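# Assemble two printed parts to match the displayed sample

## Task

Join the two 3D-printed parts so that they match the completed example standing on the display stand, for a museum exhibit. The assembly must stay correct once the robot lets go, and nothing may fall or be left off the table.

## Robot and tools

Robot: two arms, left_arm and right_arm, each with a two-finger parallel gripper and a wrist camera. The fingers point along the gripper's +z axis and open and close along its y axis. end_effector_position is the pinch point between the pads, about 1 cm short of the fingertips.

Frames: every hand pose, hand target, velocity and wrist-camera pose is given in that arm's own base frame. The fixed cameras and the table use the scene frame. The scene origin is at table-top height, midway between the nominal bases. +z is up, +x points out over the table, and left_arm sits on the +y side (this has nothing to do with image left or right). The calibrated bases are: left_arm (-0.030, +0.318, +0.016) m, quat_wxyz (+1.000, 0, 0, -0.006); right_arm (-0.024, -0.336, +0.008) m, quat_wxyz (+1.000, 0, 0, -0.013). Reported hand poses can be off by a few cm, more when the arm reaches far.

Row layout, shared by execute_actions and move: one flat list of 16 numbers covering both arms, even if only one arm moves. The order is left_arm x, y, z, qw, qx, qy, qz, opening, then the same eight for right_arm. x, y, z is an absolute gripper position in metres in that arm's base frame, not an offset. The quaternion is absolute, scalar first. Opening runs from -1 (closed) to +1 (fully open, 0.094 m). To hold an arm still, resend its pose and opening from the last result every time. To keep an orientation, repeat the same commanded quaternion rather than the drifted measured one. A 0 in the opening slot is a real command, not a blank.

execute_actions(actions, cameras): actions is a list of up to 15 actions. Each action is up to 15 rows, each row lasting 1/30 s, and a short table repeats its last row until 15 steps are done. An action is refused for both arms if any target lies more than 0.6 m from that gripper's current position along any of its axes. The whole call is refused if the first action fails this check or any action is malformed. Images come back only if actions is empty or cameras names some.

move(target, speed, blend, opening_speed, grip_force, blocking, cameras): target is one 16-number row or a list of up to 15 rows, with no 0.6 m limit. The grippers follow straight paths from the current Hand target, all arriving together, within a 10 s cap. speed is in m/s, 0.002 to 2.9, default 0.25, and rotation is capped at twice that in rad/s; give one value or one per target. blend, in metres, rounds the corners of a list; the default 0 stops at each point. opening_speed is the rate per second on the -1..1 scale, at least 0.2; use it for slow, gentle closing. grip_force is the per-pad limit in N, 10 to 50 (50 is full, the starting value). It can be one number or one per arm, and it persists. Lower forces close slowly. blocking=false returns after about 0.5 s while the motion continues, and a new move replaces the running one. Paths do not avoid obstacles or the other arm. Faster moves lag, overshoot and hit harder. Avoid paths passing close to an arm's own base.

wait(seconds 0 to 10, cameras) lets time pass with the last commands held. stop(cameras) brakes a running move. zoom_image(camera, region=[x0, y0, x1, y1]) enlarges part of the latest image from cam_high, cam_low, cam_bench, cam_left_wrist or cam_right_wrist; region is in pixels, at most 504 by 504. All images are 896x504. read_manual returns licence text only. finished_scene(scene=1) ends the scene for good.

Results: each call reports the robot state. end_effector_position and end_effector_quat_wxyz give the measured pose. Hand target is where the controller is actually steering, which may fall short of your command. Tool commands shows the current opening commands. grip_measured is the measured finger opening on the -1..1 scale; with nothing held it reads slightly wide, and on a firm grip a little narrower than the part. The last Joint positions entry is the opening in metres. grip_effort_nm is the gripper motor effort, negative when closing; it is not pad force. Joint torques include gravity. move adds a line giving the ending (done, off_target, moving, held, fault) and any limits (limits=paced means the pose was clipped; limits=held means steps were withheld). done means within 10 mm and 2 degrees; neither done nor off_target tells you whether there is contact. Arms can rest a few cm off their command because of friction or weight.

Control details: the commanded orientation is clipped to 40 degrees from the measured one at each step, so large turns need several commands. Very small moves may not start. Closing below the first-touch reading raises pad force about 1 N per 0.001, and it jumps to the force limit near 20 N. To release, command well above grip_measured.

Avoid: dropping parts or releasing them while they move; collisions between the arms, including a gripper closing on the other arm's fingers; hard hits or pushes on fixtures or heavy items; wrist-camera cables touching things (this counts as a touch); parts leaving the table. Watch for MOTOR HOT (75 °C). At 90 °C an OVER-TEMPERATURE FAULT folds that arm and disables it, so do not keep arms stretched out, loaded, or pushing against unreachable poses for long. Thinking time also runs the clock.

Each tool is called after ">>>" by a JSON object that holds its "name" and its "arguments", one argument or row to a line.

## Session

>>> {"name": "execute_actions", "arguments": {
  "actions": []
}}

Scene clock: 0.00 s.
left_arm: end_effector_position=(+0.3051, -0.0460, +0.1944) grip_measured=+1.000 grip_effort_nm=n/a end_effector_quat_wxyz=(+0.655, +0.252, +0.712, +0.009) | right_arm: end_effector_position=(+0.3237, +0.0413, +0.2011) grip_measured=+1.000 grip_effort_nm=n/a end_effector_quat_wxyz=(+0.602, +0.097, +0.778, +0.152)
Joint positions: left_arm=[0.075 0.727 0.232 0.342 0.397 0.414 0.094] | right_arm=[0.124 0.792 0.359 0.203 0 0.371 0.094]
Joint velocities: within noise
Joint torques (N m): no reading
Motor temperatures (°C): left_arm=[33 32 33 36 32 28 27] | right_arm=[28 35 36 37 29 29 29]
Heat: left arm: 36 °C; right arm: 37 °C.
Hand target: left_arm +0.3044, -0.0464, +0.1945; +0.654, +0.252, +0.713, +0.007 | right_arm +0.3249, +0.0413, +0.2125; +0.614, +0.095, +0.768, +0.154
Tool commands: left_gripper/opening=+1.0 right_gripper/opening=+1.0

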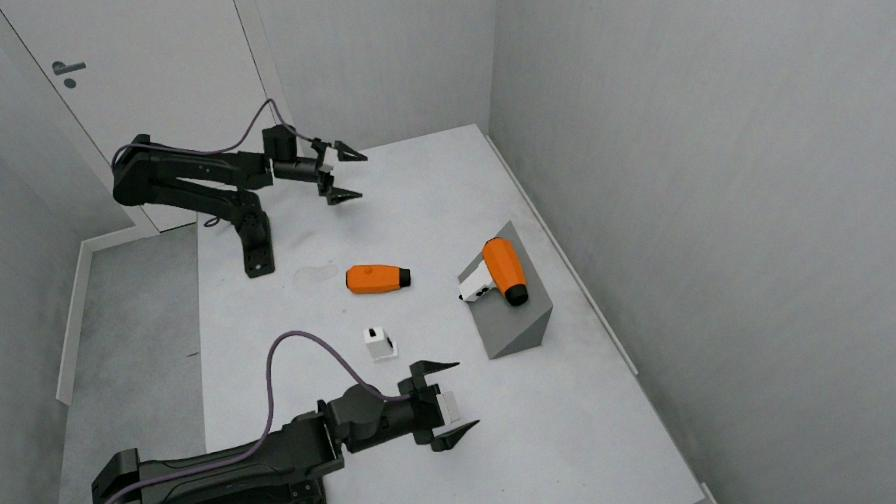

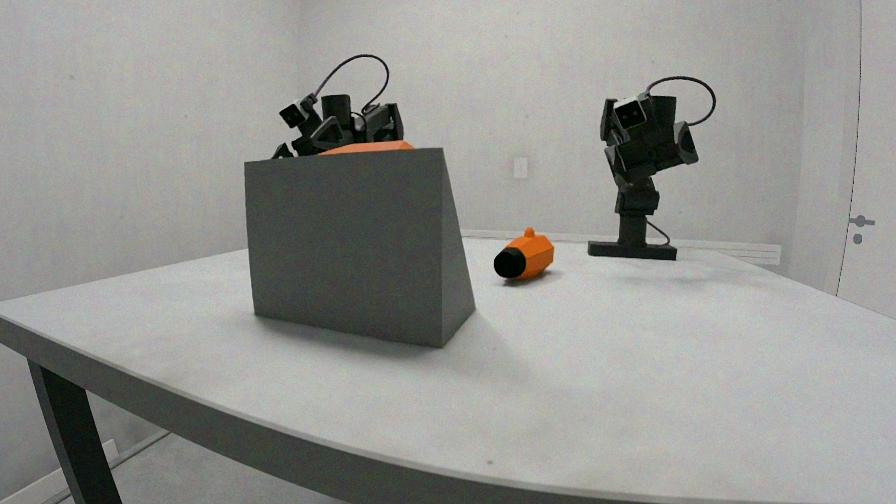

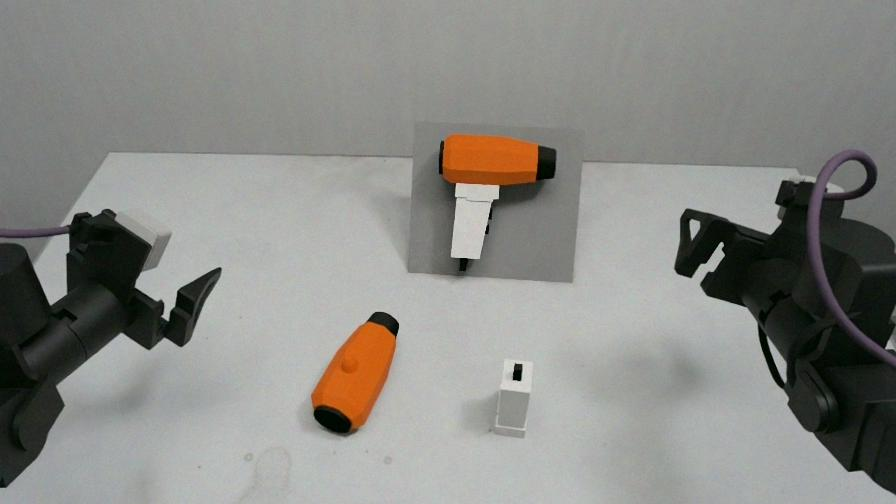

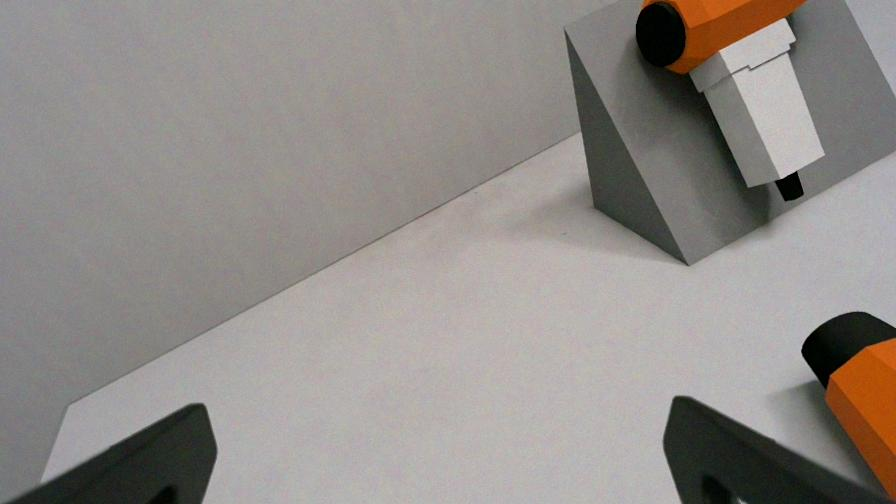

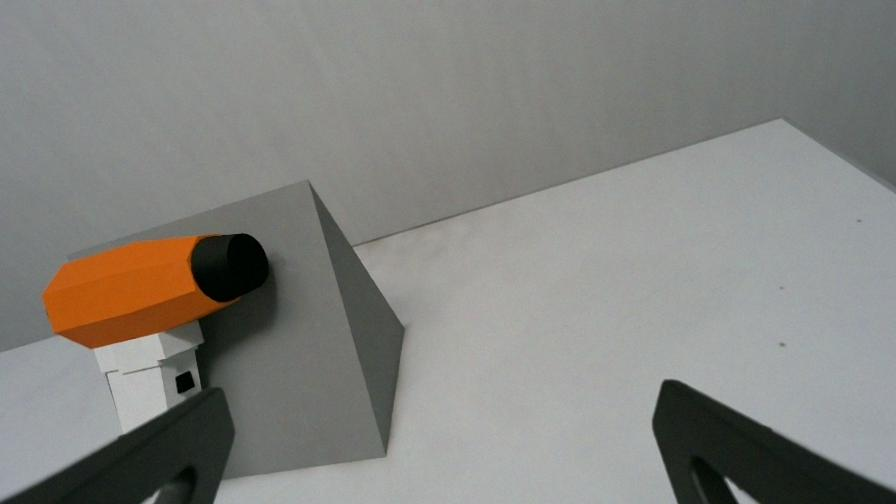

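>>> {"name": "zoom_image", "arguments": {
  "camera": "cam_bench",
  "region": [400, 120, 600, 290]
}}

>>> {"name": "zoom_image", "arguments": {
  "camera": "cam_bench",
  "region": [290, 290, 570, 450]
}}

>>> {"name": "zoom_image", "arguments": {
  "camera": "cam_high",
  "region": [330, 220, 560, 370]
}}

>>> {"name": "zoom_image", "arguments": {
  "camera": "cam_low",
  "region": [470, 210, 590, 300]
}}

>>> {"name": "zoom_image", "arguments": {
  "camera": "cam_left_wrist",
  "region": [600, 0, 896, 220]
}}

>>> {"name": "zoom_image", "arguments": {
  "camera": "cam_right_wrist",
  "region": [20, 200, 300, 440]
}}

Scaled by 2.520 from the camera's 896x504 image, which has a finer 1280x720 frame.

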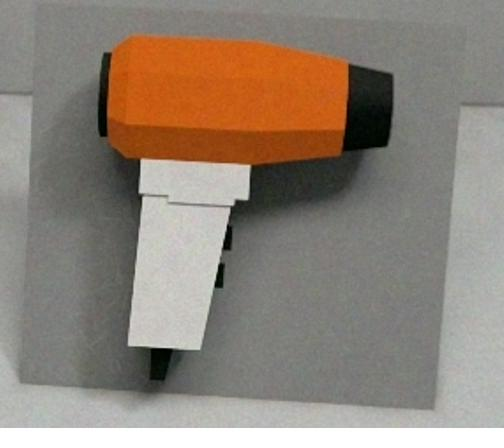

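Scaled by 1.800 from the camera's 896x504 image, which has a finer 1280x720 frame.

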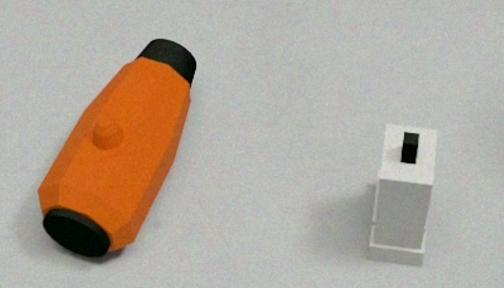

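Scaled by 2.191 from the camera's 896x504 image, which has a finer 1280x720 frame.

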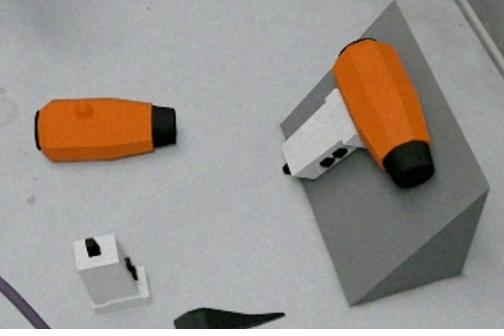

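Scaled by 4.200 from the camera's 896x504 image, which has a finer 1280x720 frame.

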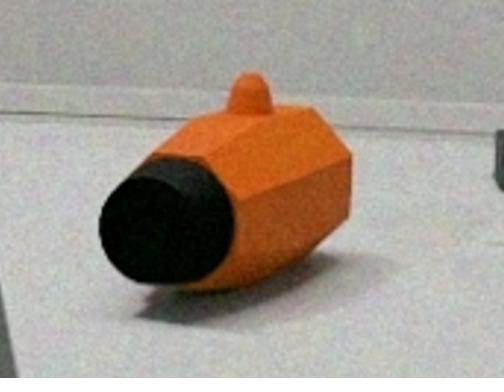

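Scaled by 1.703 from the camera's 896x504 image, which has a finer 1280x720 frame.

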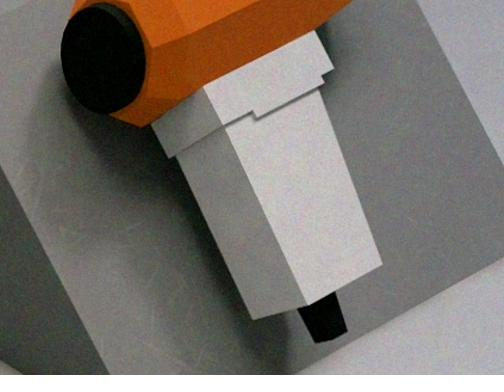

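Scaled by 1.800 from the camera's 896x504 image, which has a finer 1280x720 frame.

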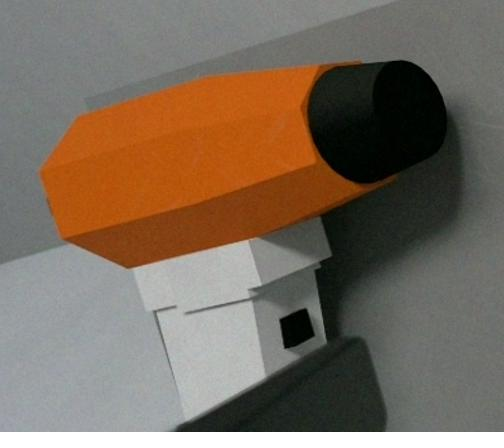

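>>> {"name": "move", "arguments": {
  "target": [0.3051,-0.046,0.1944,0.655,0.252,0.712,0.009,1,0.222,0.263,0.20,0,-0.013,1,0,1],
  "cameras": ["all"]
}}

Scene clock: 24.23 s.
left_arm: end_effector_position=(+0.3051, -0.0460, +0.1944) grip_measured=+1.000 grip_effort_nm=0.01 end_effector_quat_wxyz=(+0.655, +0.252, +0.712, +0.009) | right_arm: end_effector_position=(+0.2213, +0.2595, +0.1920) grip_measured=+1.000 grip_effort_nm=0.00 end_effector_quat_wxyz=(+0.013, -0.015, +1.000, +0.012)
Joint positions: left_arm=[0.075 0.727 0.232 0.342 0.397 0.414 0.094] | right_arm=[0.863 1.838 1.875 -1.573 0.003 0.833 0.094]
Joint torques (N m): left_arm=[0.01 -0.84 7.83 1.97 0.05 -0.04] | right_arm=[0.27 -6.52 8.62 0.29 -0.04 0.06]
Heat: left arm: 39 °C; right arm: 40 °C.
Hand target: left_arm +0.3051, -0.0460, +0.1944; +0.655, +0.252, +0.712, +0.009 | right_arm +0.2219, +0.2628, +0.1995; +0.017, -0.013, +1.000, +0.019
Off the commanded pose: left_arm 0.000 m, 0 deg | right_arm 0.009 m, 2 deg.
joint sent to its limit (right arm) — joint 4 (wrist pitch), lower limit. The joint targets are off in orientation, not in position.
move: done
camera_calibration:
cam_right_wrist: T_world_to_cam=[[0.0250229, -0.99967, -0.00573429, 0.253176], [-0.908104, -0.0251285, 0.417991, 0.163156], [-0.417997, -0.005252, -0.908433, 0.353859], [0, 0, 0, 1]] pos_world=[0.289739, 0.25905, 0.254712]

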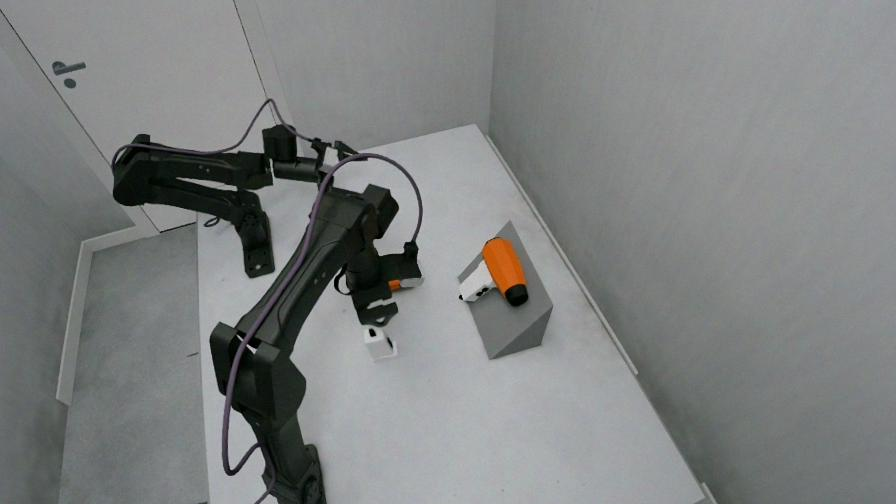

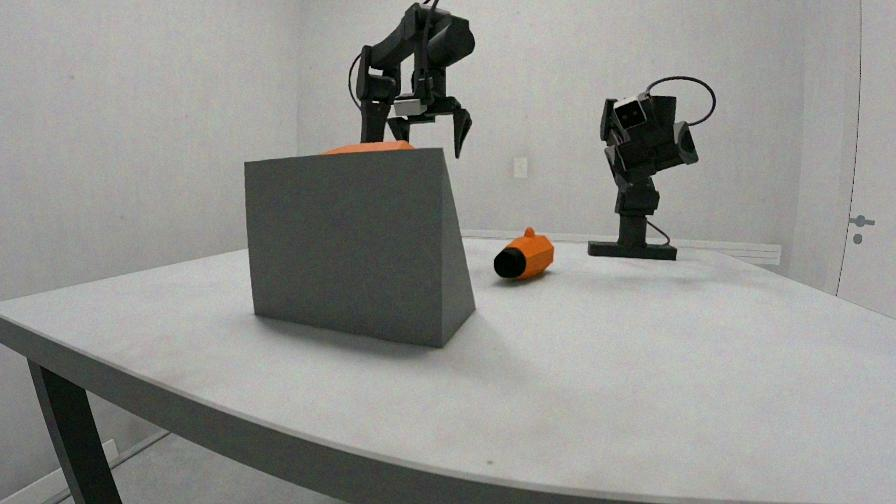

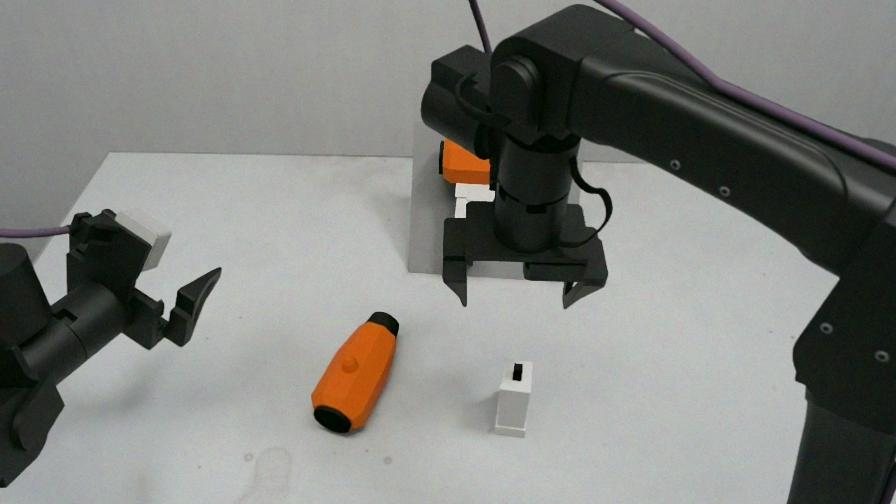

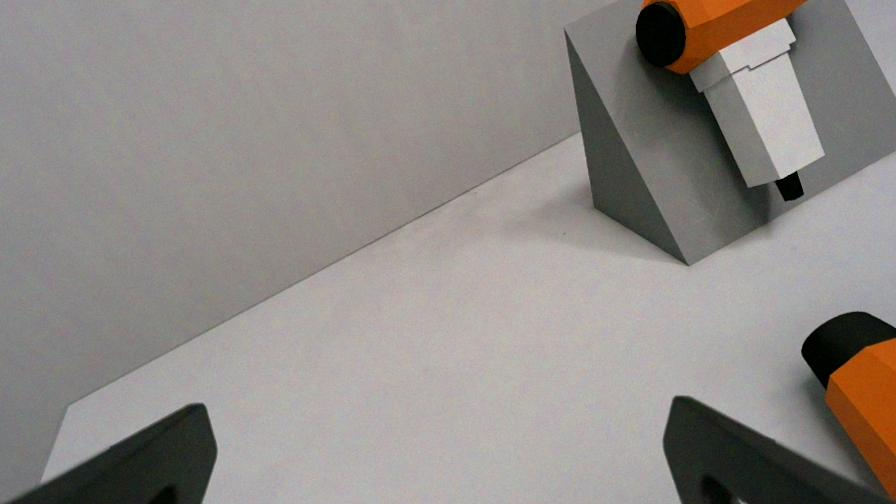

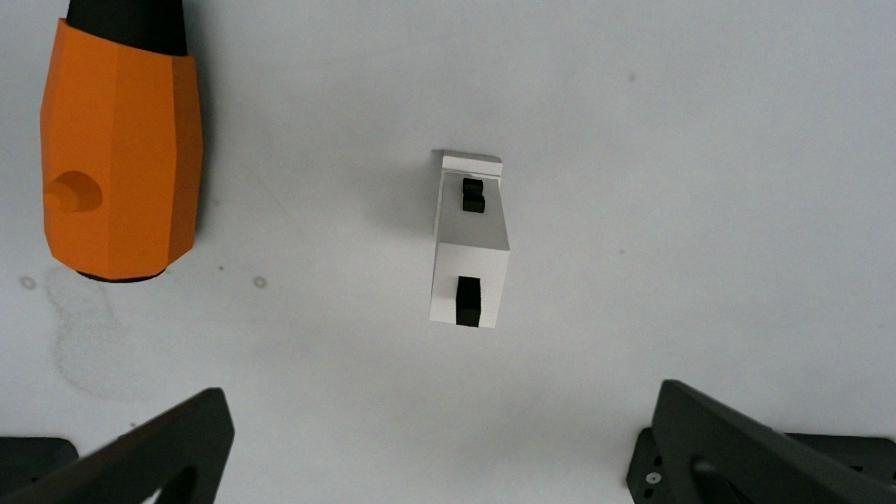

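>>> {"name": "zoom_image", "arguments": {
  "camera": "cam_right_wrist",
  "region": [400, 130, 540, 340]
}}

>>> {"name": "zoom_image", "arguments": {
  "camera": "cam_right_wrist",
  "region": [0, 0, 240, 300]
}}

Scaled by 2.400 from the camera's 896x504 image, which has a finer 1280x720 frame.

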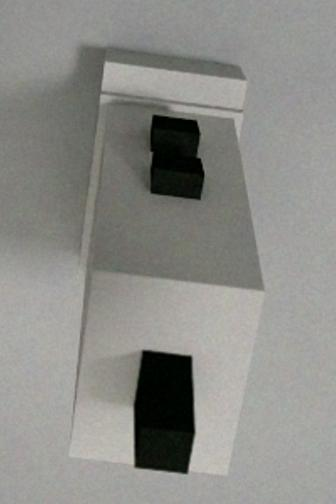

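Scaled by 1.680 from the camera's 896x504 image, which has a finer 1280x720 frame.

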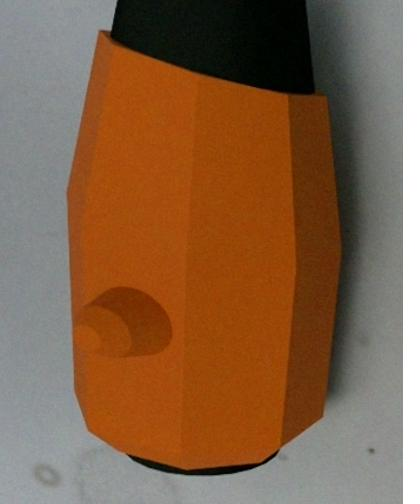

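>>> {"name": "move", "arguments": {
  "target": [0.3051,-0.046,0.1944,0.655,0.252,0.712,0.009,1,0.193,0.247,0.135,0,0.0698,0.9976,0,1],
  "cameras": ["cam_bench","cam_right_wrist","cam_low","cam_high"]
}}

Scene clock: 42.00 s.
left_arm: end_effector_position=(+0.3051, -0.0460, +0.1944) grip_measured=+1.000 grip_effort_nm=0.01 end_effector_quat_wxyz=(+0.655, +0.252, +0.712, +0.009) | right_arm: end_effector_position=(+0.1938, +0.2461, +0.1293) grip_measured=+1.000 grip_effort_nm=0.00 end_effector_quat_wxyz=(-0.012, +0.069, +0.997, -0.013)
Joint positions: left_arm=[0.075 0.727 0.232 0.342 0.397 0.414 0.094] | right_arm=[0.898 1.762 1.529 -1.374 -0.004 1.036 0.094]
Joint torques (N m): left_arm=[0.02 -0.83 7.83 1.97 0.04 -0.04] | right_arm=[0.64 -8.7 4.42 0.52 0.04 0.08]
Heat: left arm: 39 °C; right arm: 38 °C.
Hand target: left_arm +0.3051, -0.0460, +0.1944; +0.655, +0.252, +0.712, +0.009 | right_arm +0.1930, +0.2470, +0.1350; +0.000, +0.070, +0.998, +0.000
Off the commanded pose: left_arm 0.000 m, 0 deg | right_arm 0.006 m, 2 deg.
move: done
camera_calibration:
cam_right_wrist: T_world_to_cam=[[-0.140584, -0.988943, 0.0472093, 0.262764], [-0.875758, 0.146453, 0.459999, 0.11012], [-0.461826, 0.0233244, -0.886664, 0.284094], [0, 0, 0, 1]] pos_world=[0.264581, 0.237105, 0.188836]
Images, in order (width x height): cam_high 896x504, cam_low 896x504, cam_bench 896x504, cam_right_wrist 896x504.

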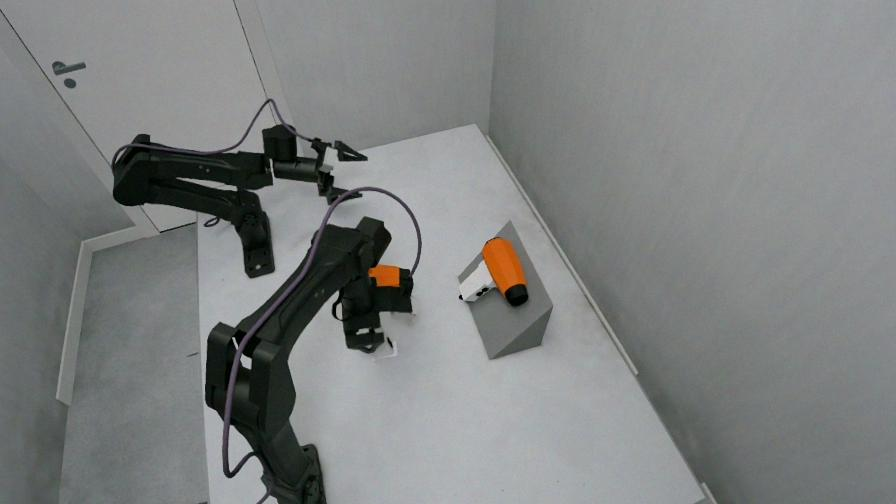

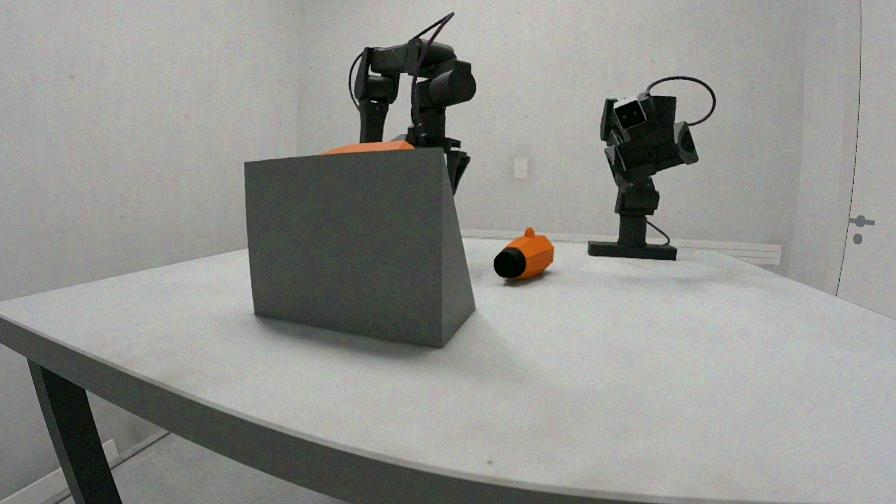

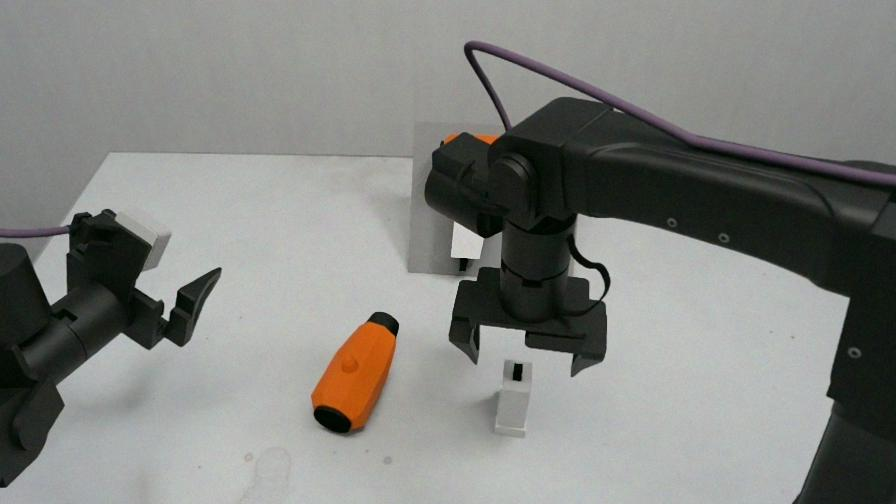

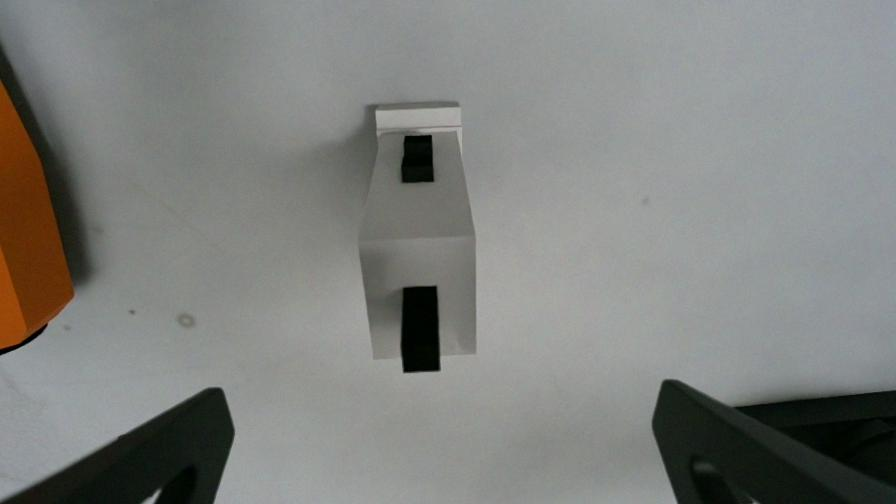

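>>> {"name": "move", "arguments": {
  "target": [
    [0.3051,-0.046,0.1944,0.655,0.252,0.712,0.009,1,0.199,0.2495,0.13,0,0.0698,0.9976,0,1],
    [0.3051,-0.046,0.1944,0.655,0.252,0.712,0.009,1,0.199,0.2495,0.053,0,0.0698,0.9976,0,1]
  ],
  "blend": 0.01,
  "speed": 0.15,
  "cameras": ["cam_bench","cam_right_wrist"]
}}

Scene clock: 53.23 s.
left_arm: end_effector_position=(+0.3051, -0.0460, +0.1944) grip_measured=+1.000 grip_effort_nm=0.01 end_effector_quat_wxyz=(+0.655, +0.252, +0.712, +0.009) | right_arm: end_effector_position=(+0.1969, +0.2500, +0.0567) grip_measured=+1.000 grip_effort_nm=0.00 end_effector_quat_wxyz=(-0.003, +0.069, +0.998, -0.001)
Joint positions: left_arm=[0.075 0.727 0.232 0.342 0.397 0.414 0.094] | right_arm=[0.898 1.788 1.27 -1.057 -0.004 1.036 0.094]
Joint torques (N m): left_arm=[0.02 -0.84 7.83 1.97 0.04 -0.04] | right_arm=[-0.49 -6.22 4.62 0.54 0.04 -0.02]
Heat: left arm: 40 °C; right arm: 37 °C.
Hand target: left_arm +0.3051, -0.0460, +0.1944; +0.655, +0.252, +0.712, +0.009 | right_arm +0.1989, +0.2494, +0.0530; +0.000, +0.070, +0.998, +0.000
Off the commanded pose: left_arm 0.000 m, 0 deg | right_arm 0.004 m, 0 deg.
move: done; blend cut to 0.0041 m at target 1
camera_calibration:
cam_right_wrist: T_world_to_cam=[[-0.141664, -0.9897, 0.0205943, 0.272433], [-0.884404, 0.135884, 0.446503, 0.150793], [-0.444703, 0.0450399, -0.894545, 0.21265], [0, 0, 0, 1]] pos_world=[0.266522, 0.239559, 0.117285]
Images, in order (width x height): cam_bench 896x504, cam_right_wrist 896x504.

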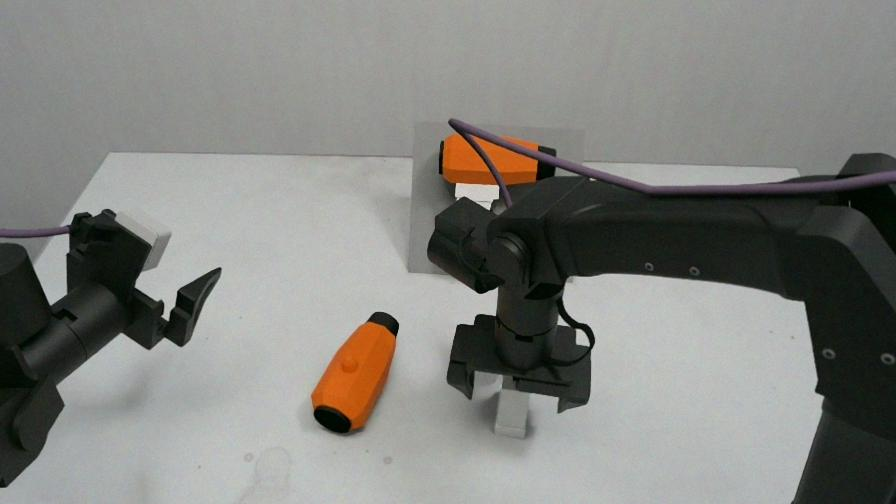

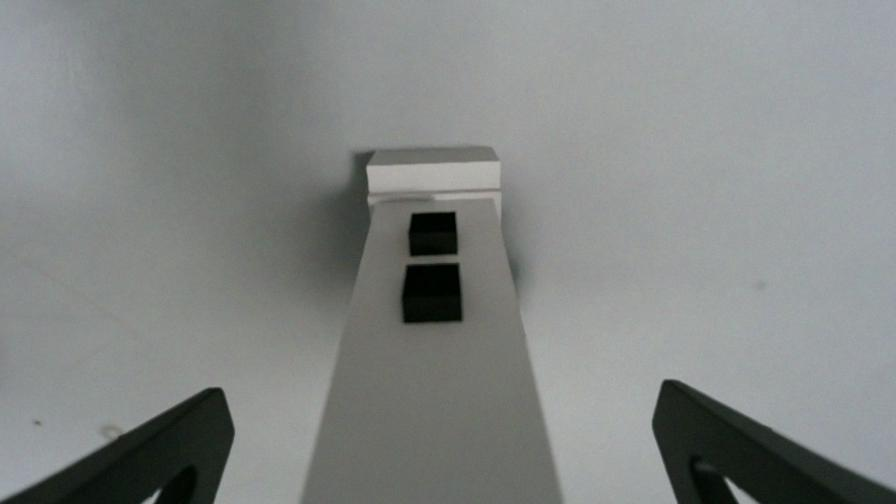

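>>> {"name": "move", "arguments": {
  "target": [0.3051,-0.046,0.1944,0.655,0.252,0.712,0.009,1,0.199,0.251,0.053,0,0.0698,0.9976,0,-0.6],
  "opening_speed": 0.6,
  "grip_force": 40,
  "cameras": ["cam_right_wrist"]
}}

Scene clock: 57.90 s.
left_arm: end_effector_position=(+0.3051, -0.0460, +0.1944) grip_measured=+1.000 grip_effort_nm=0.01 end_effector_quat_wxyz=(+0.655, +0.252, +0.712, +0.009) | right_arm: end_effector_position=(+0.1972, +0.2504, +0.0567) grip_measured=-0.358 grip_effort_nm=-0.83 end_effector_quat_wxyz=(-0.002, +0.069, +0.998, +0.000)
Joint positions: left_arm=[0.075 0.727 0.232 0.342 0.397 0.414 0.094] | right_arm=[0.898 1.788 1.27 -1.055 -0.004 1.036 0.03]
Joint torques (N m): left_arm=[0.03 -0.83 7.83 1.97 0.04 -0.03] | right_arm=[-0.12 -6.01 4.98 0.55 0.04 0.02]
Heat: left arm: 40 °C; right arm: 37 °C.
Hand target: left_arm +0.3051, -0.0460, +0.1944; +0.655, +0.252, +0.712, +0.009 | right_arm +0.1990, +0.2510, +0.0530; +0.000, +0.070, +0.998, +0.000
Off the commanded pose: left_arm 0.000 m, 0 deg | right_arm 0.004 m, 0 deg.
grip_force (N): 40, 40
move: done
camera_calibration:
cam_right_wrist: T_world_to_cam=[[-0.141622, -0.989739, 0.0189569, 0.272853], [-0.884948, 0.135163, 0.445644, 0.151365], [-0.443633, 0.0463371, -0.89501, 0.212187], [0, 0, 0, 1]] pos_world=[0.266725, 0.239762, 0.117282]
Images, in order (width x height): cam_right_wrist 896x504.

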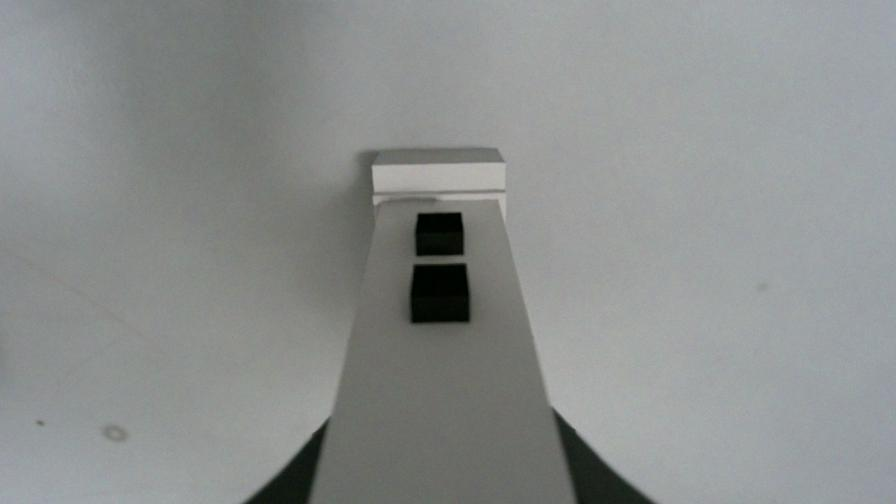

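>>> {"name": "move", "arguments": {
  "target": [
    [0.3051,-0.046,0.1944,0.655,0.252,0.712,0.009,1,0.205,0.255,0.155,0,0.0698,0.9976,0,-0.6],
    [0.3014,-0.114,0.184,0.503,0.497,0.503,-0.497,1,0.286,0.319,0.165,0.4935,-0.506,0.4935,0.506,-0.6]
  ],
  "blend": 0.03,
  "cameras": ["cam_bench","cam_left_wrist","cam_right_wrist"]
}}

Scene clock: 73.13 s.
left_arm: end_effector_position=(+0.2994, -0.1137, +0.1803) grip_measured=+1.000 grip_effort_nm=0.00 end_effector_quat_wxyz=(+0.554, +0.440, +0.564, -0.426) | right_arm: end_effector_position=(+0.2788, +0.3166, +0.1519) grip_measured=-0.360 grip_effort_nm=-0.85 end_effector_quat_wxyz=(+0.473, -0.498, +0.517, +0.511)
Joint positions: left_arm=[0.231 1.527 0.672 0.019 1.539 0.843 0.094] | right_arm=[0.447 1.879 0.673 1.131 -1.144 -0.011 0.03]
Joint torques (N m): left_arm=[-0.39 -4.04 8.29 0.93 0.69 0.05] | right_arm=[-0.65 -5.63 7.45 1.92 -0.14 0.08]
Heat: left arm: 39 °C; right arm: 37 °C.
Hand target: left_arm +0.3015, -0.1146, +0.1840; +0.553, +0.440, +0.557, -0.436 | right_arm +0.2854, +0.3186, +0.1648; +0.493, -0.507, +0.494, +0.505
Off the commanded pose: left_arm 0.004 m, 14 deg | right_arm 0.015 m, 4 deg.
joint sent to its limit (left arm) — joint 5 (wrist yaw), upper limit. The joint targets are off in orientation, not in position.
grip_force (N): 40, 40
move: off_target (left_arm, right_arm)
camera_calibration:
cam_left_wrist: T_world_to_cam=[[-0.973461, -0.228784, -0.00571195, 0.26242], [-0.0978192, 0.43852, -0.893382, 0.279254], [0.206896, -0.869114, -0.449261, 0.0134441], [0, 0, 0, 1]] pos_world=[0.27999, -0.0507365, 0.257019]
cam_right_wrist: T_world_to_cam=[[0.99814, 0.000029851, -0.0609696, -0.270768], [-0.0538058, -0.469875, -0.881092, 0.333549], [-0.0286744, 0.882733, -0.468999, -0.114597], [0, 0, 0, 1]] pos_world=[0.284926, 0.257893, 0.223633]
Images, in order (width x height): cam_bench 896x504, cam_left_wrist 896x504, cam_right_wrist 896x504.

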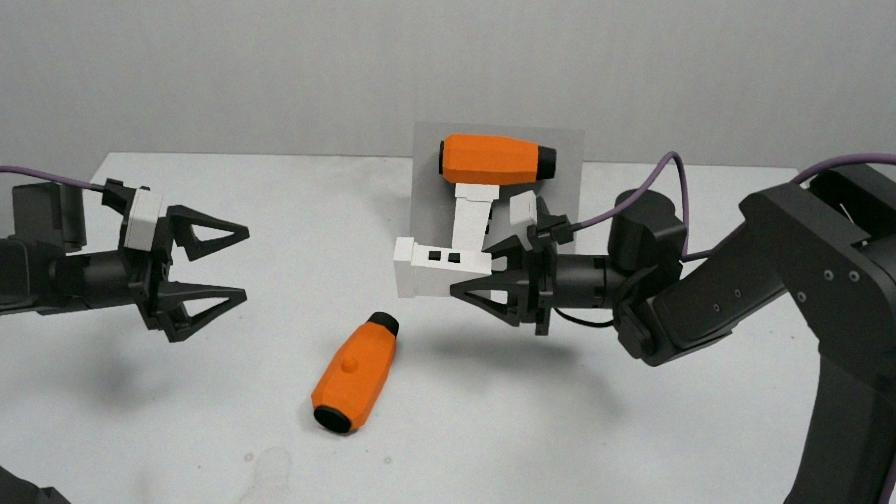

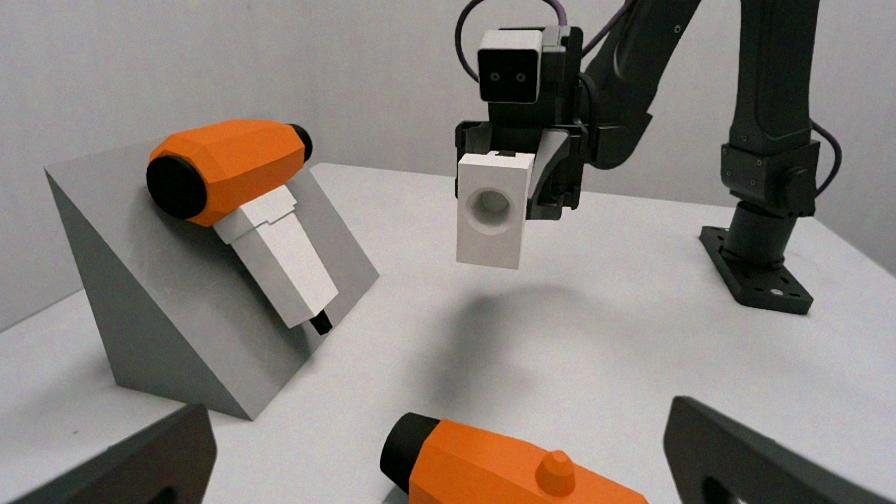

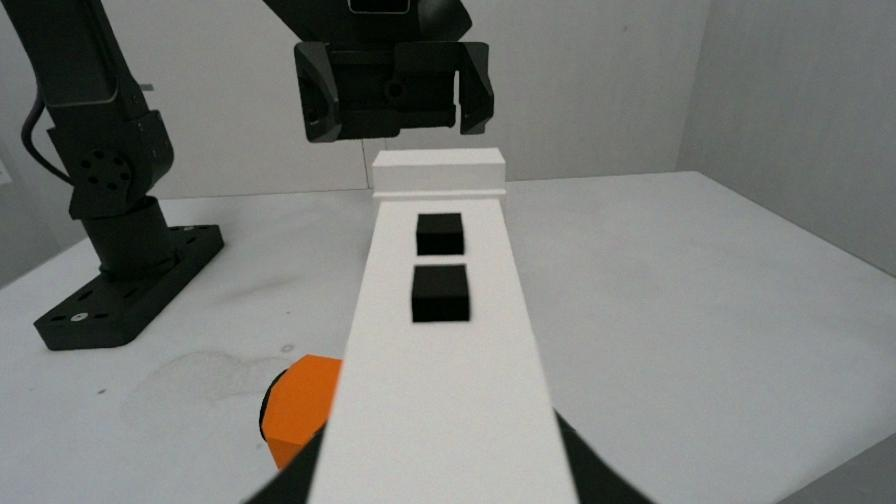

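>>> {"name": "zoom_image", "arguments": {
  "camera": "cam_left_wrist",
  "region": [430, 130, 570, 290]
}}

>>> {"name": "zoom_image", "arguments": {
  "camera": "cam_left_wrist",
  "region": [370, 390, 660, 504]
}}

Scaled by 3.150 from the camera's 896x504 image, which has a finer 1280x720 frame.

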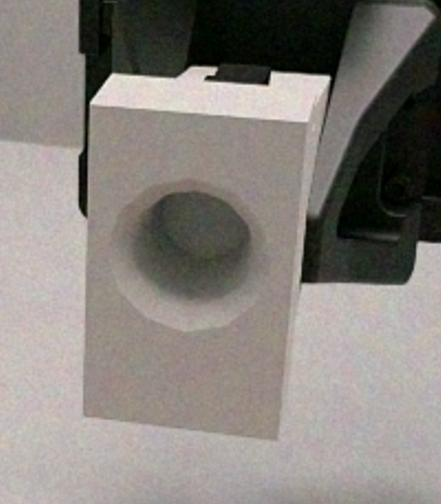

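Scaled by 1.738 from the camera's 896x504 image, which has a finer 1280x720 frame.

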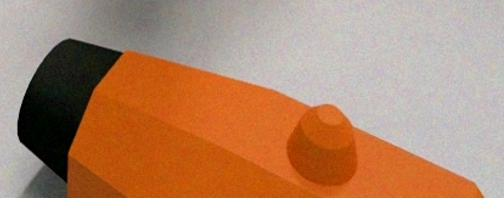

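>>> {"name": "move", "arguments": {
  "target": [
    [0.2994,-0.1137,0.1803,0.554,0.440,0.564,-0.426,1,0.22,0.34,0.17,0,0.1521,0.9884,0,-0.6],
    [0.2994,-0.1137,0.1803,0.554,0.440,0.564,-0.426,1,0.192,0.402,0.155,0,0.1521,0.9884,0,-0.6]
  ],
  "blend": 0.03,
  "cameras": ["cam_bench","cam_left_wrist","cam_right_wrist"]
}}

Scene clock: 91.37 s.
left_arm: end_effector_position=(+0.3013, -0.1132, +0.1821) grip_measured=+1.000 grip_effort_nm=0.01 end_effector_quat_wxyz=(+0.556, +0.442, +0.562, -0.424) | right_arm: end_effector_position=(+0.1881, +0.4008, +0.1452) grip_measured=-0.359 grip_effort_nm=-0.84 end_effector_quat_wxyz=(+0.004, +0.147, +0.989, +0.027)
Joint positions: left_arm=[0.231 1.527 0.672 0.054 1.539 0.816 0.094] | right_arm=[1.126 2.26 2.314 -1.57 -0.009 1.42 0.03]
Joint torques (N m): left_arm=[-0.03 -5.53 5.34 1.12 0.46 -0.01] | right_arm=[-0.34 -9.85 8.75 0.34 0.06 0.11]
Heat: left arm: 37 °C; right arm: 38 °C.
Hand target: left_arm +0.2994, -0.1138, +0.1803; +0.554, +0.440, +0.564, -0.426 | right_arm +0.1918, +0.4016, +0.1545; +0.011, +0.152, +0.988, +0.036
Off the commanded pose: left_arm 0.003 m, 0 deg | right_arm 0.011 m, 3 deg.
joint sent to its limit (right arm) — joint 4 (wrist pitch), lower limit. The joint targets are off in orientation, not in position.
grip_force (N): 40, 40
move: off_target (right_arm)
camera_calibration:
cam_left_wrist: T_world_to_cam=[[-0.973261, -0.229377, -0.0122567, 0.265373], [-0.0922723, 0.439267, -0.893605, 0.279245], [0.210356, -0.86858, -0.448687, 0.0131844], [0, 0, 0, 1]] pos_world=[0.281271, -0.0503408, 0.258703]
cam_right_wrist: T_world_to_cam=[[-0.294202, -0.955059, -0.0361598, 0.441605], [-0.861806, 0.248739, 0.442063, 0.0341881], [-0.413202, 0.161219, -0.896255, 0.22892], [0, 0, 0, 1]] pos_world=[0.253975, 0.376348, 0.206026]
Images, in order (width x height): cam_bench 896x504, cam_left_wrist 896x504, cam_right_wrist 896x504.

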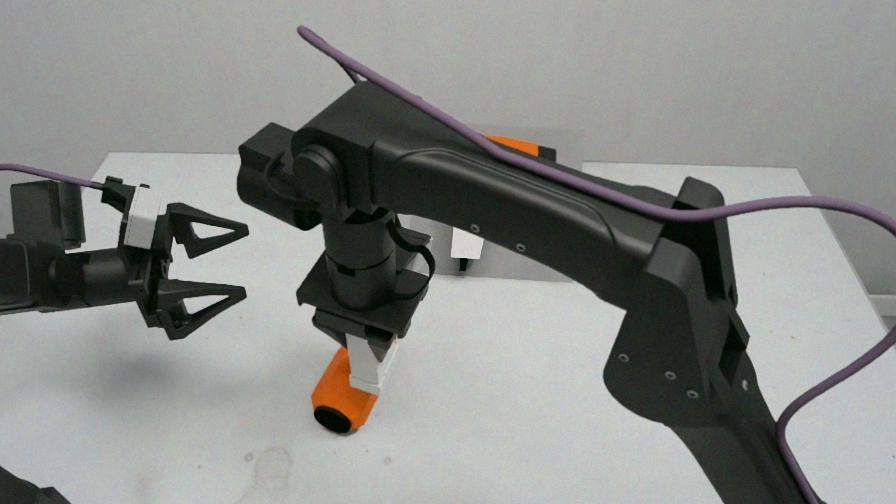

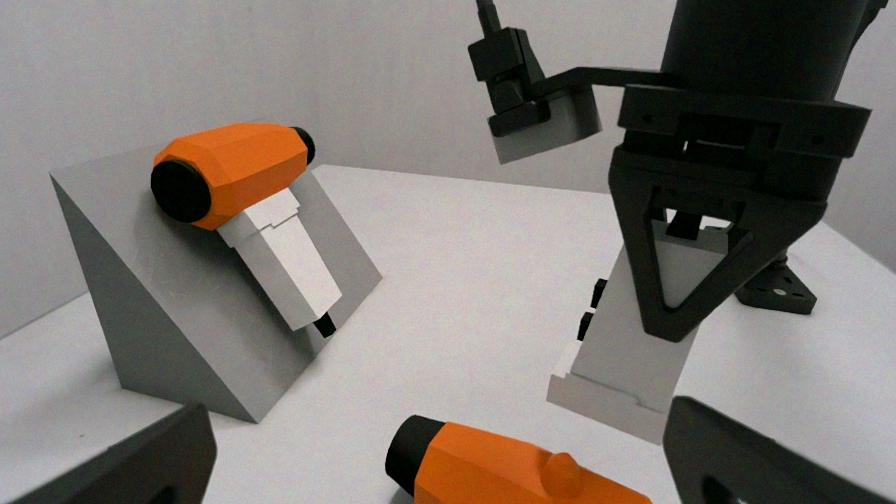

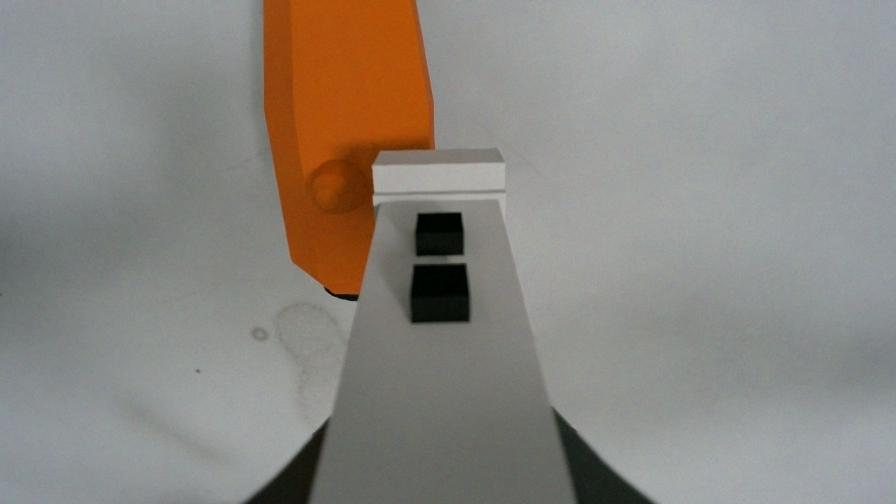

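>>> {"name": "zoom_image", "arguments": {
  "camera": "cam_right_wrist",
  "region": [240, 0, 520, 310]
}}

Scaled by 1.626 from the camera's 896x504 image, which has a finer 1280x720 frame.

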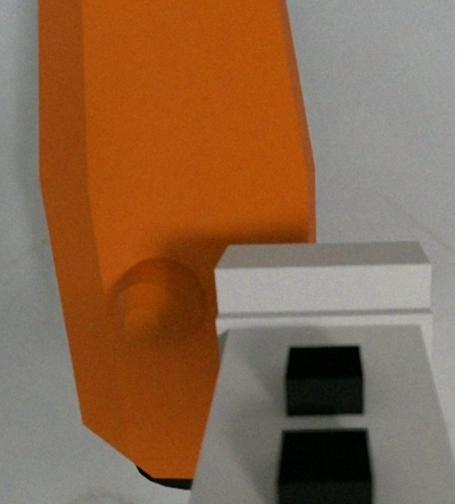

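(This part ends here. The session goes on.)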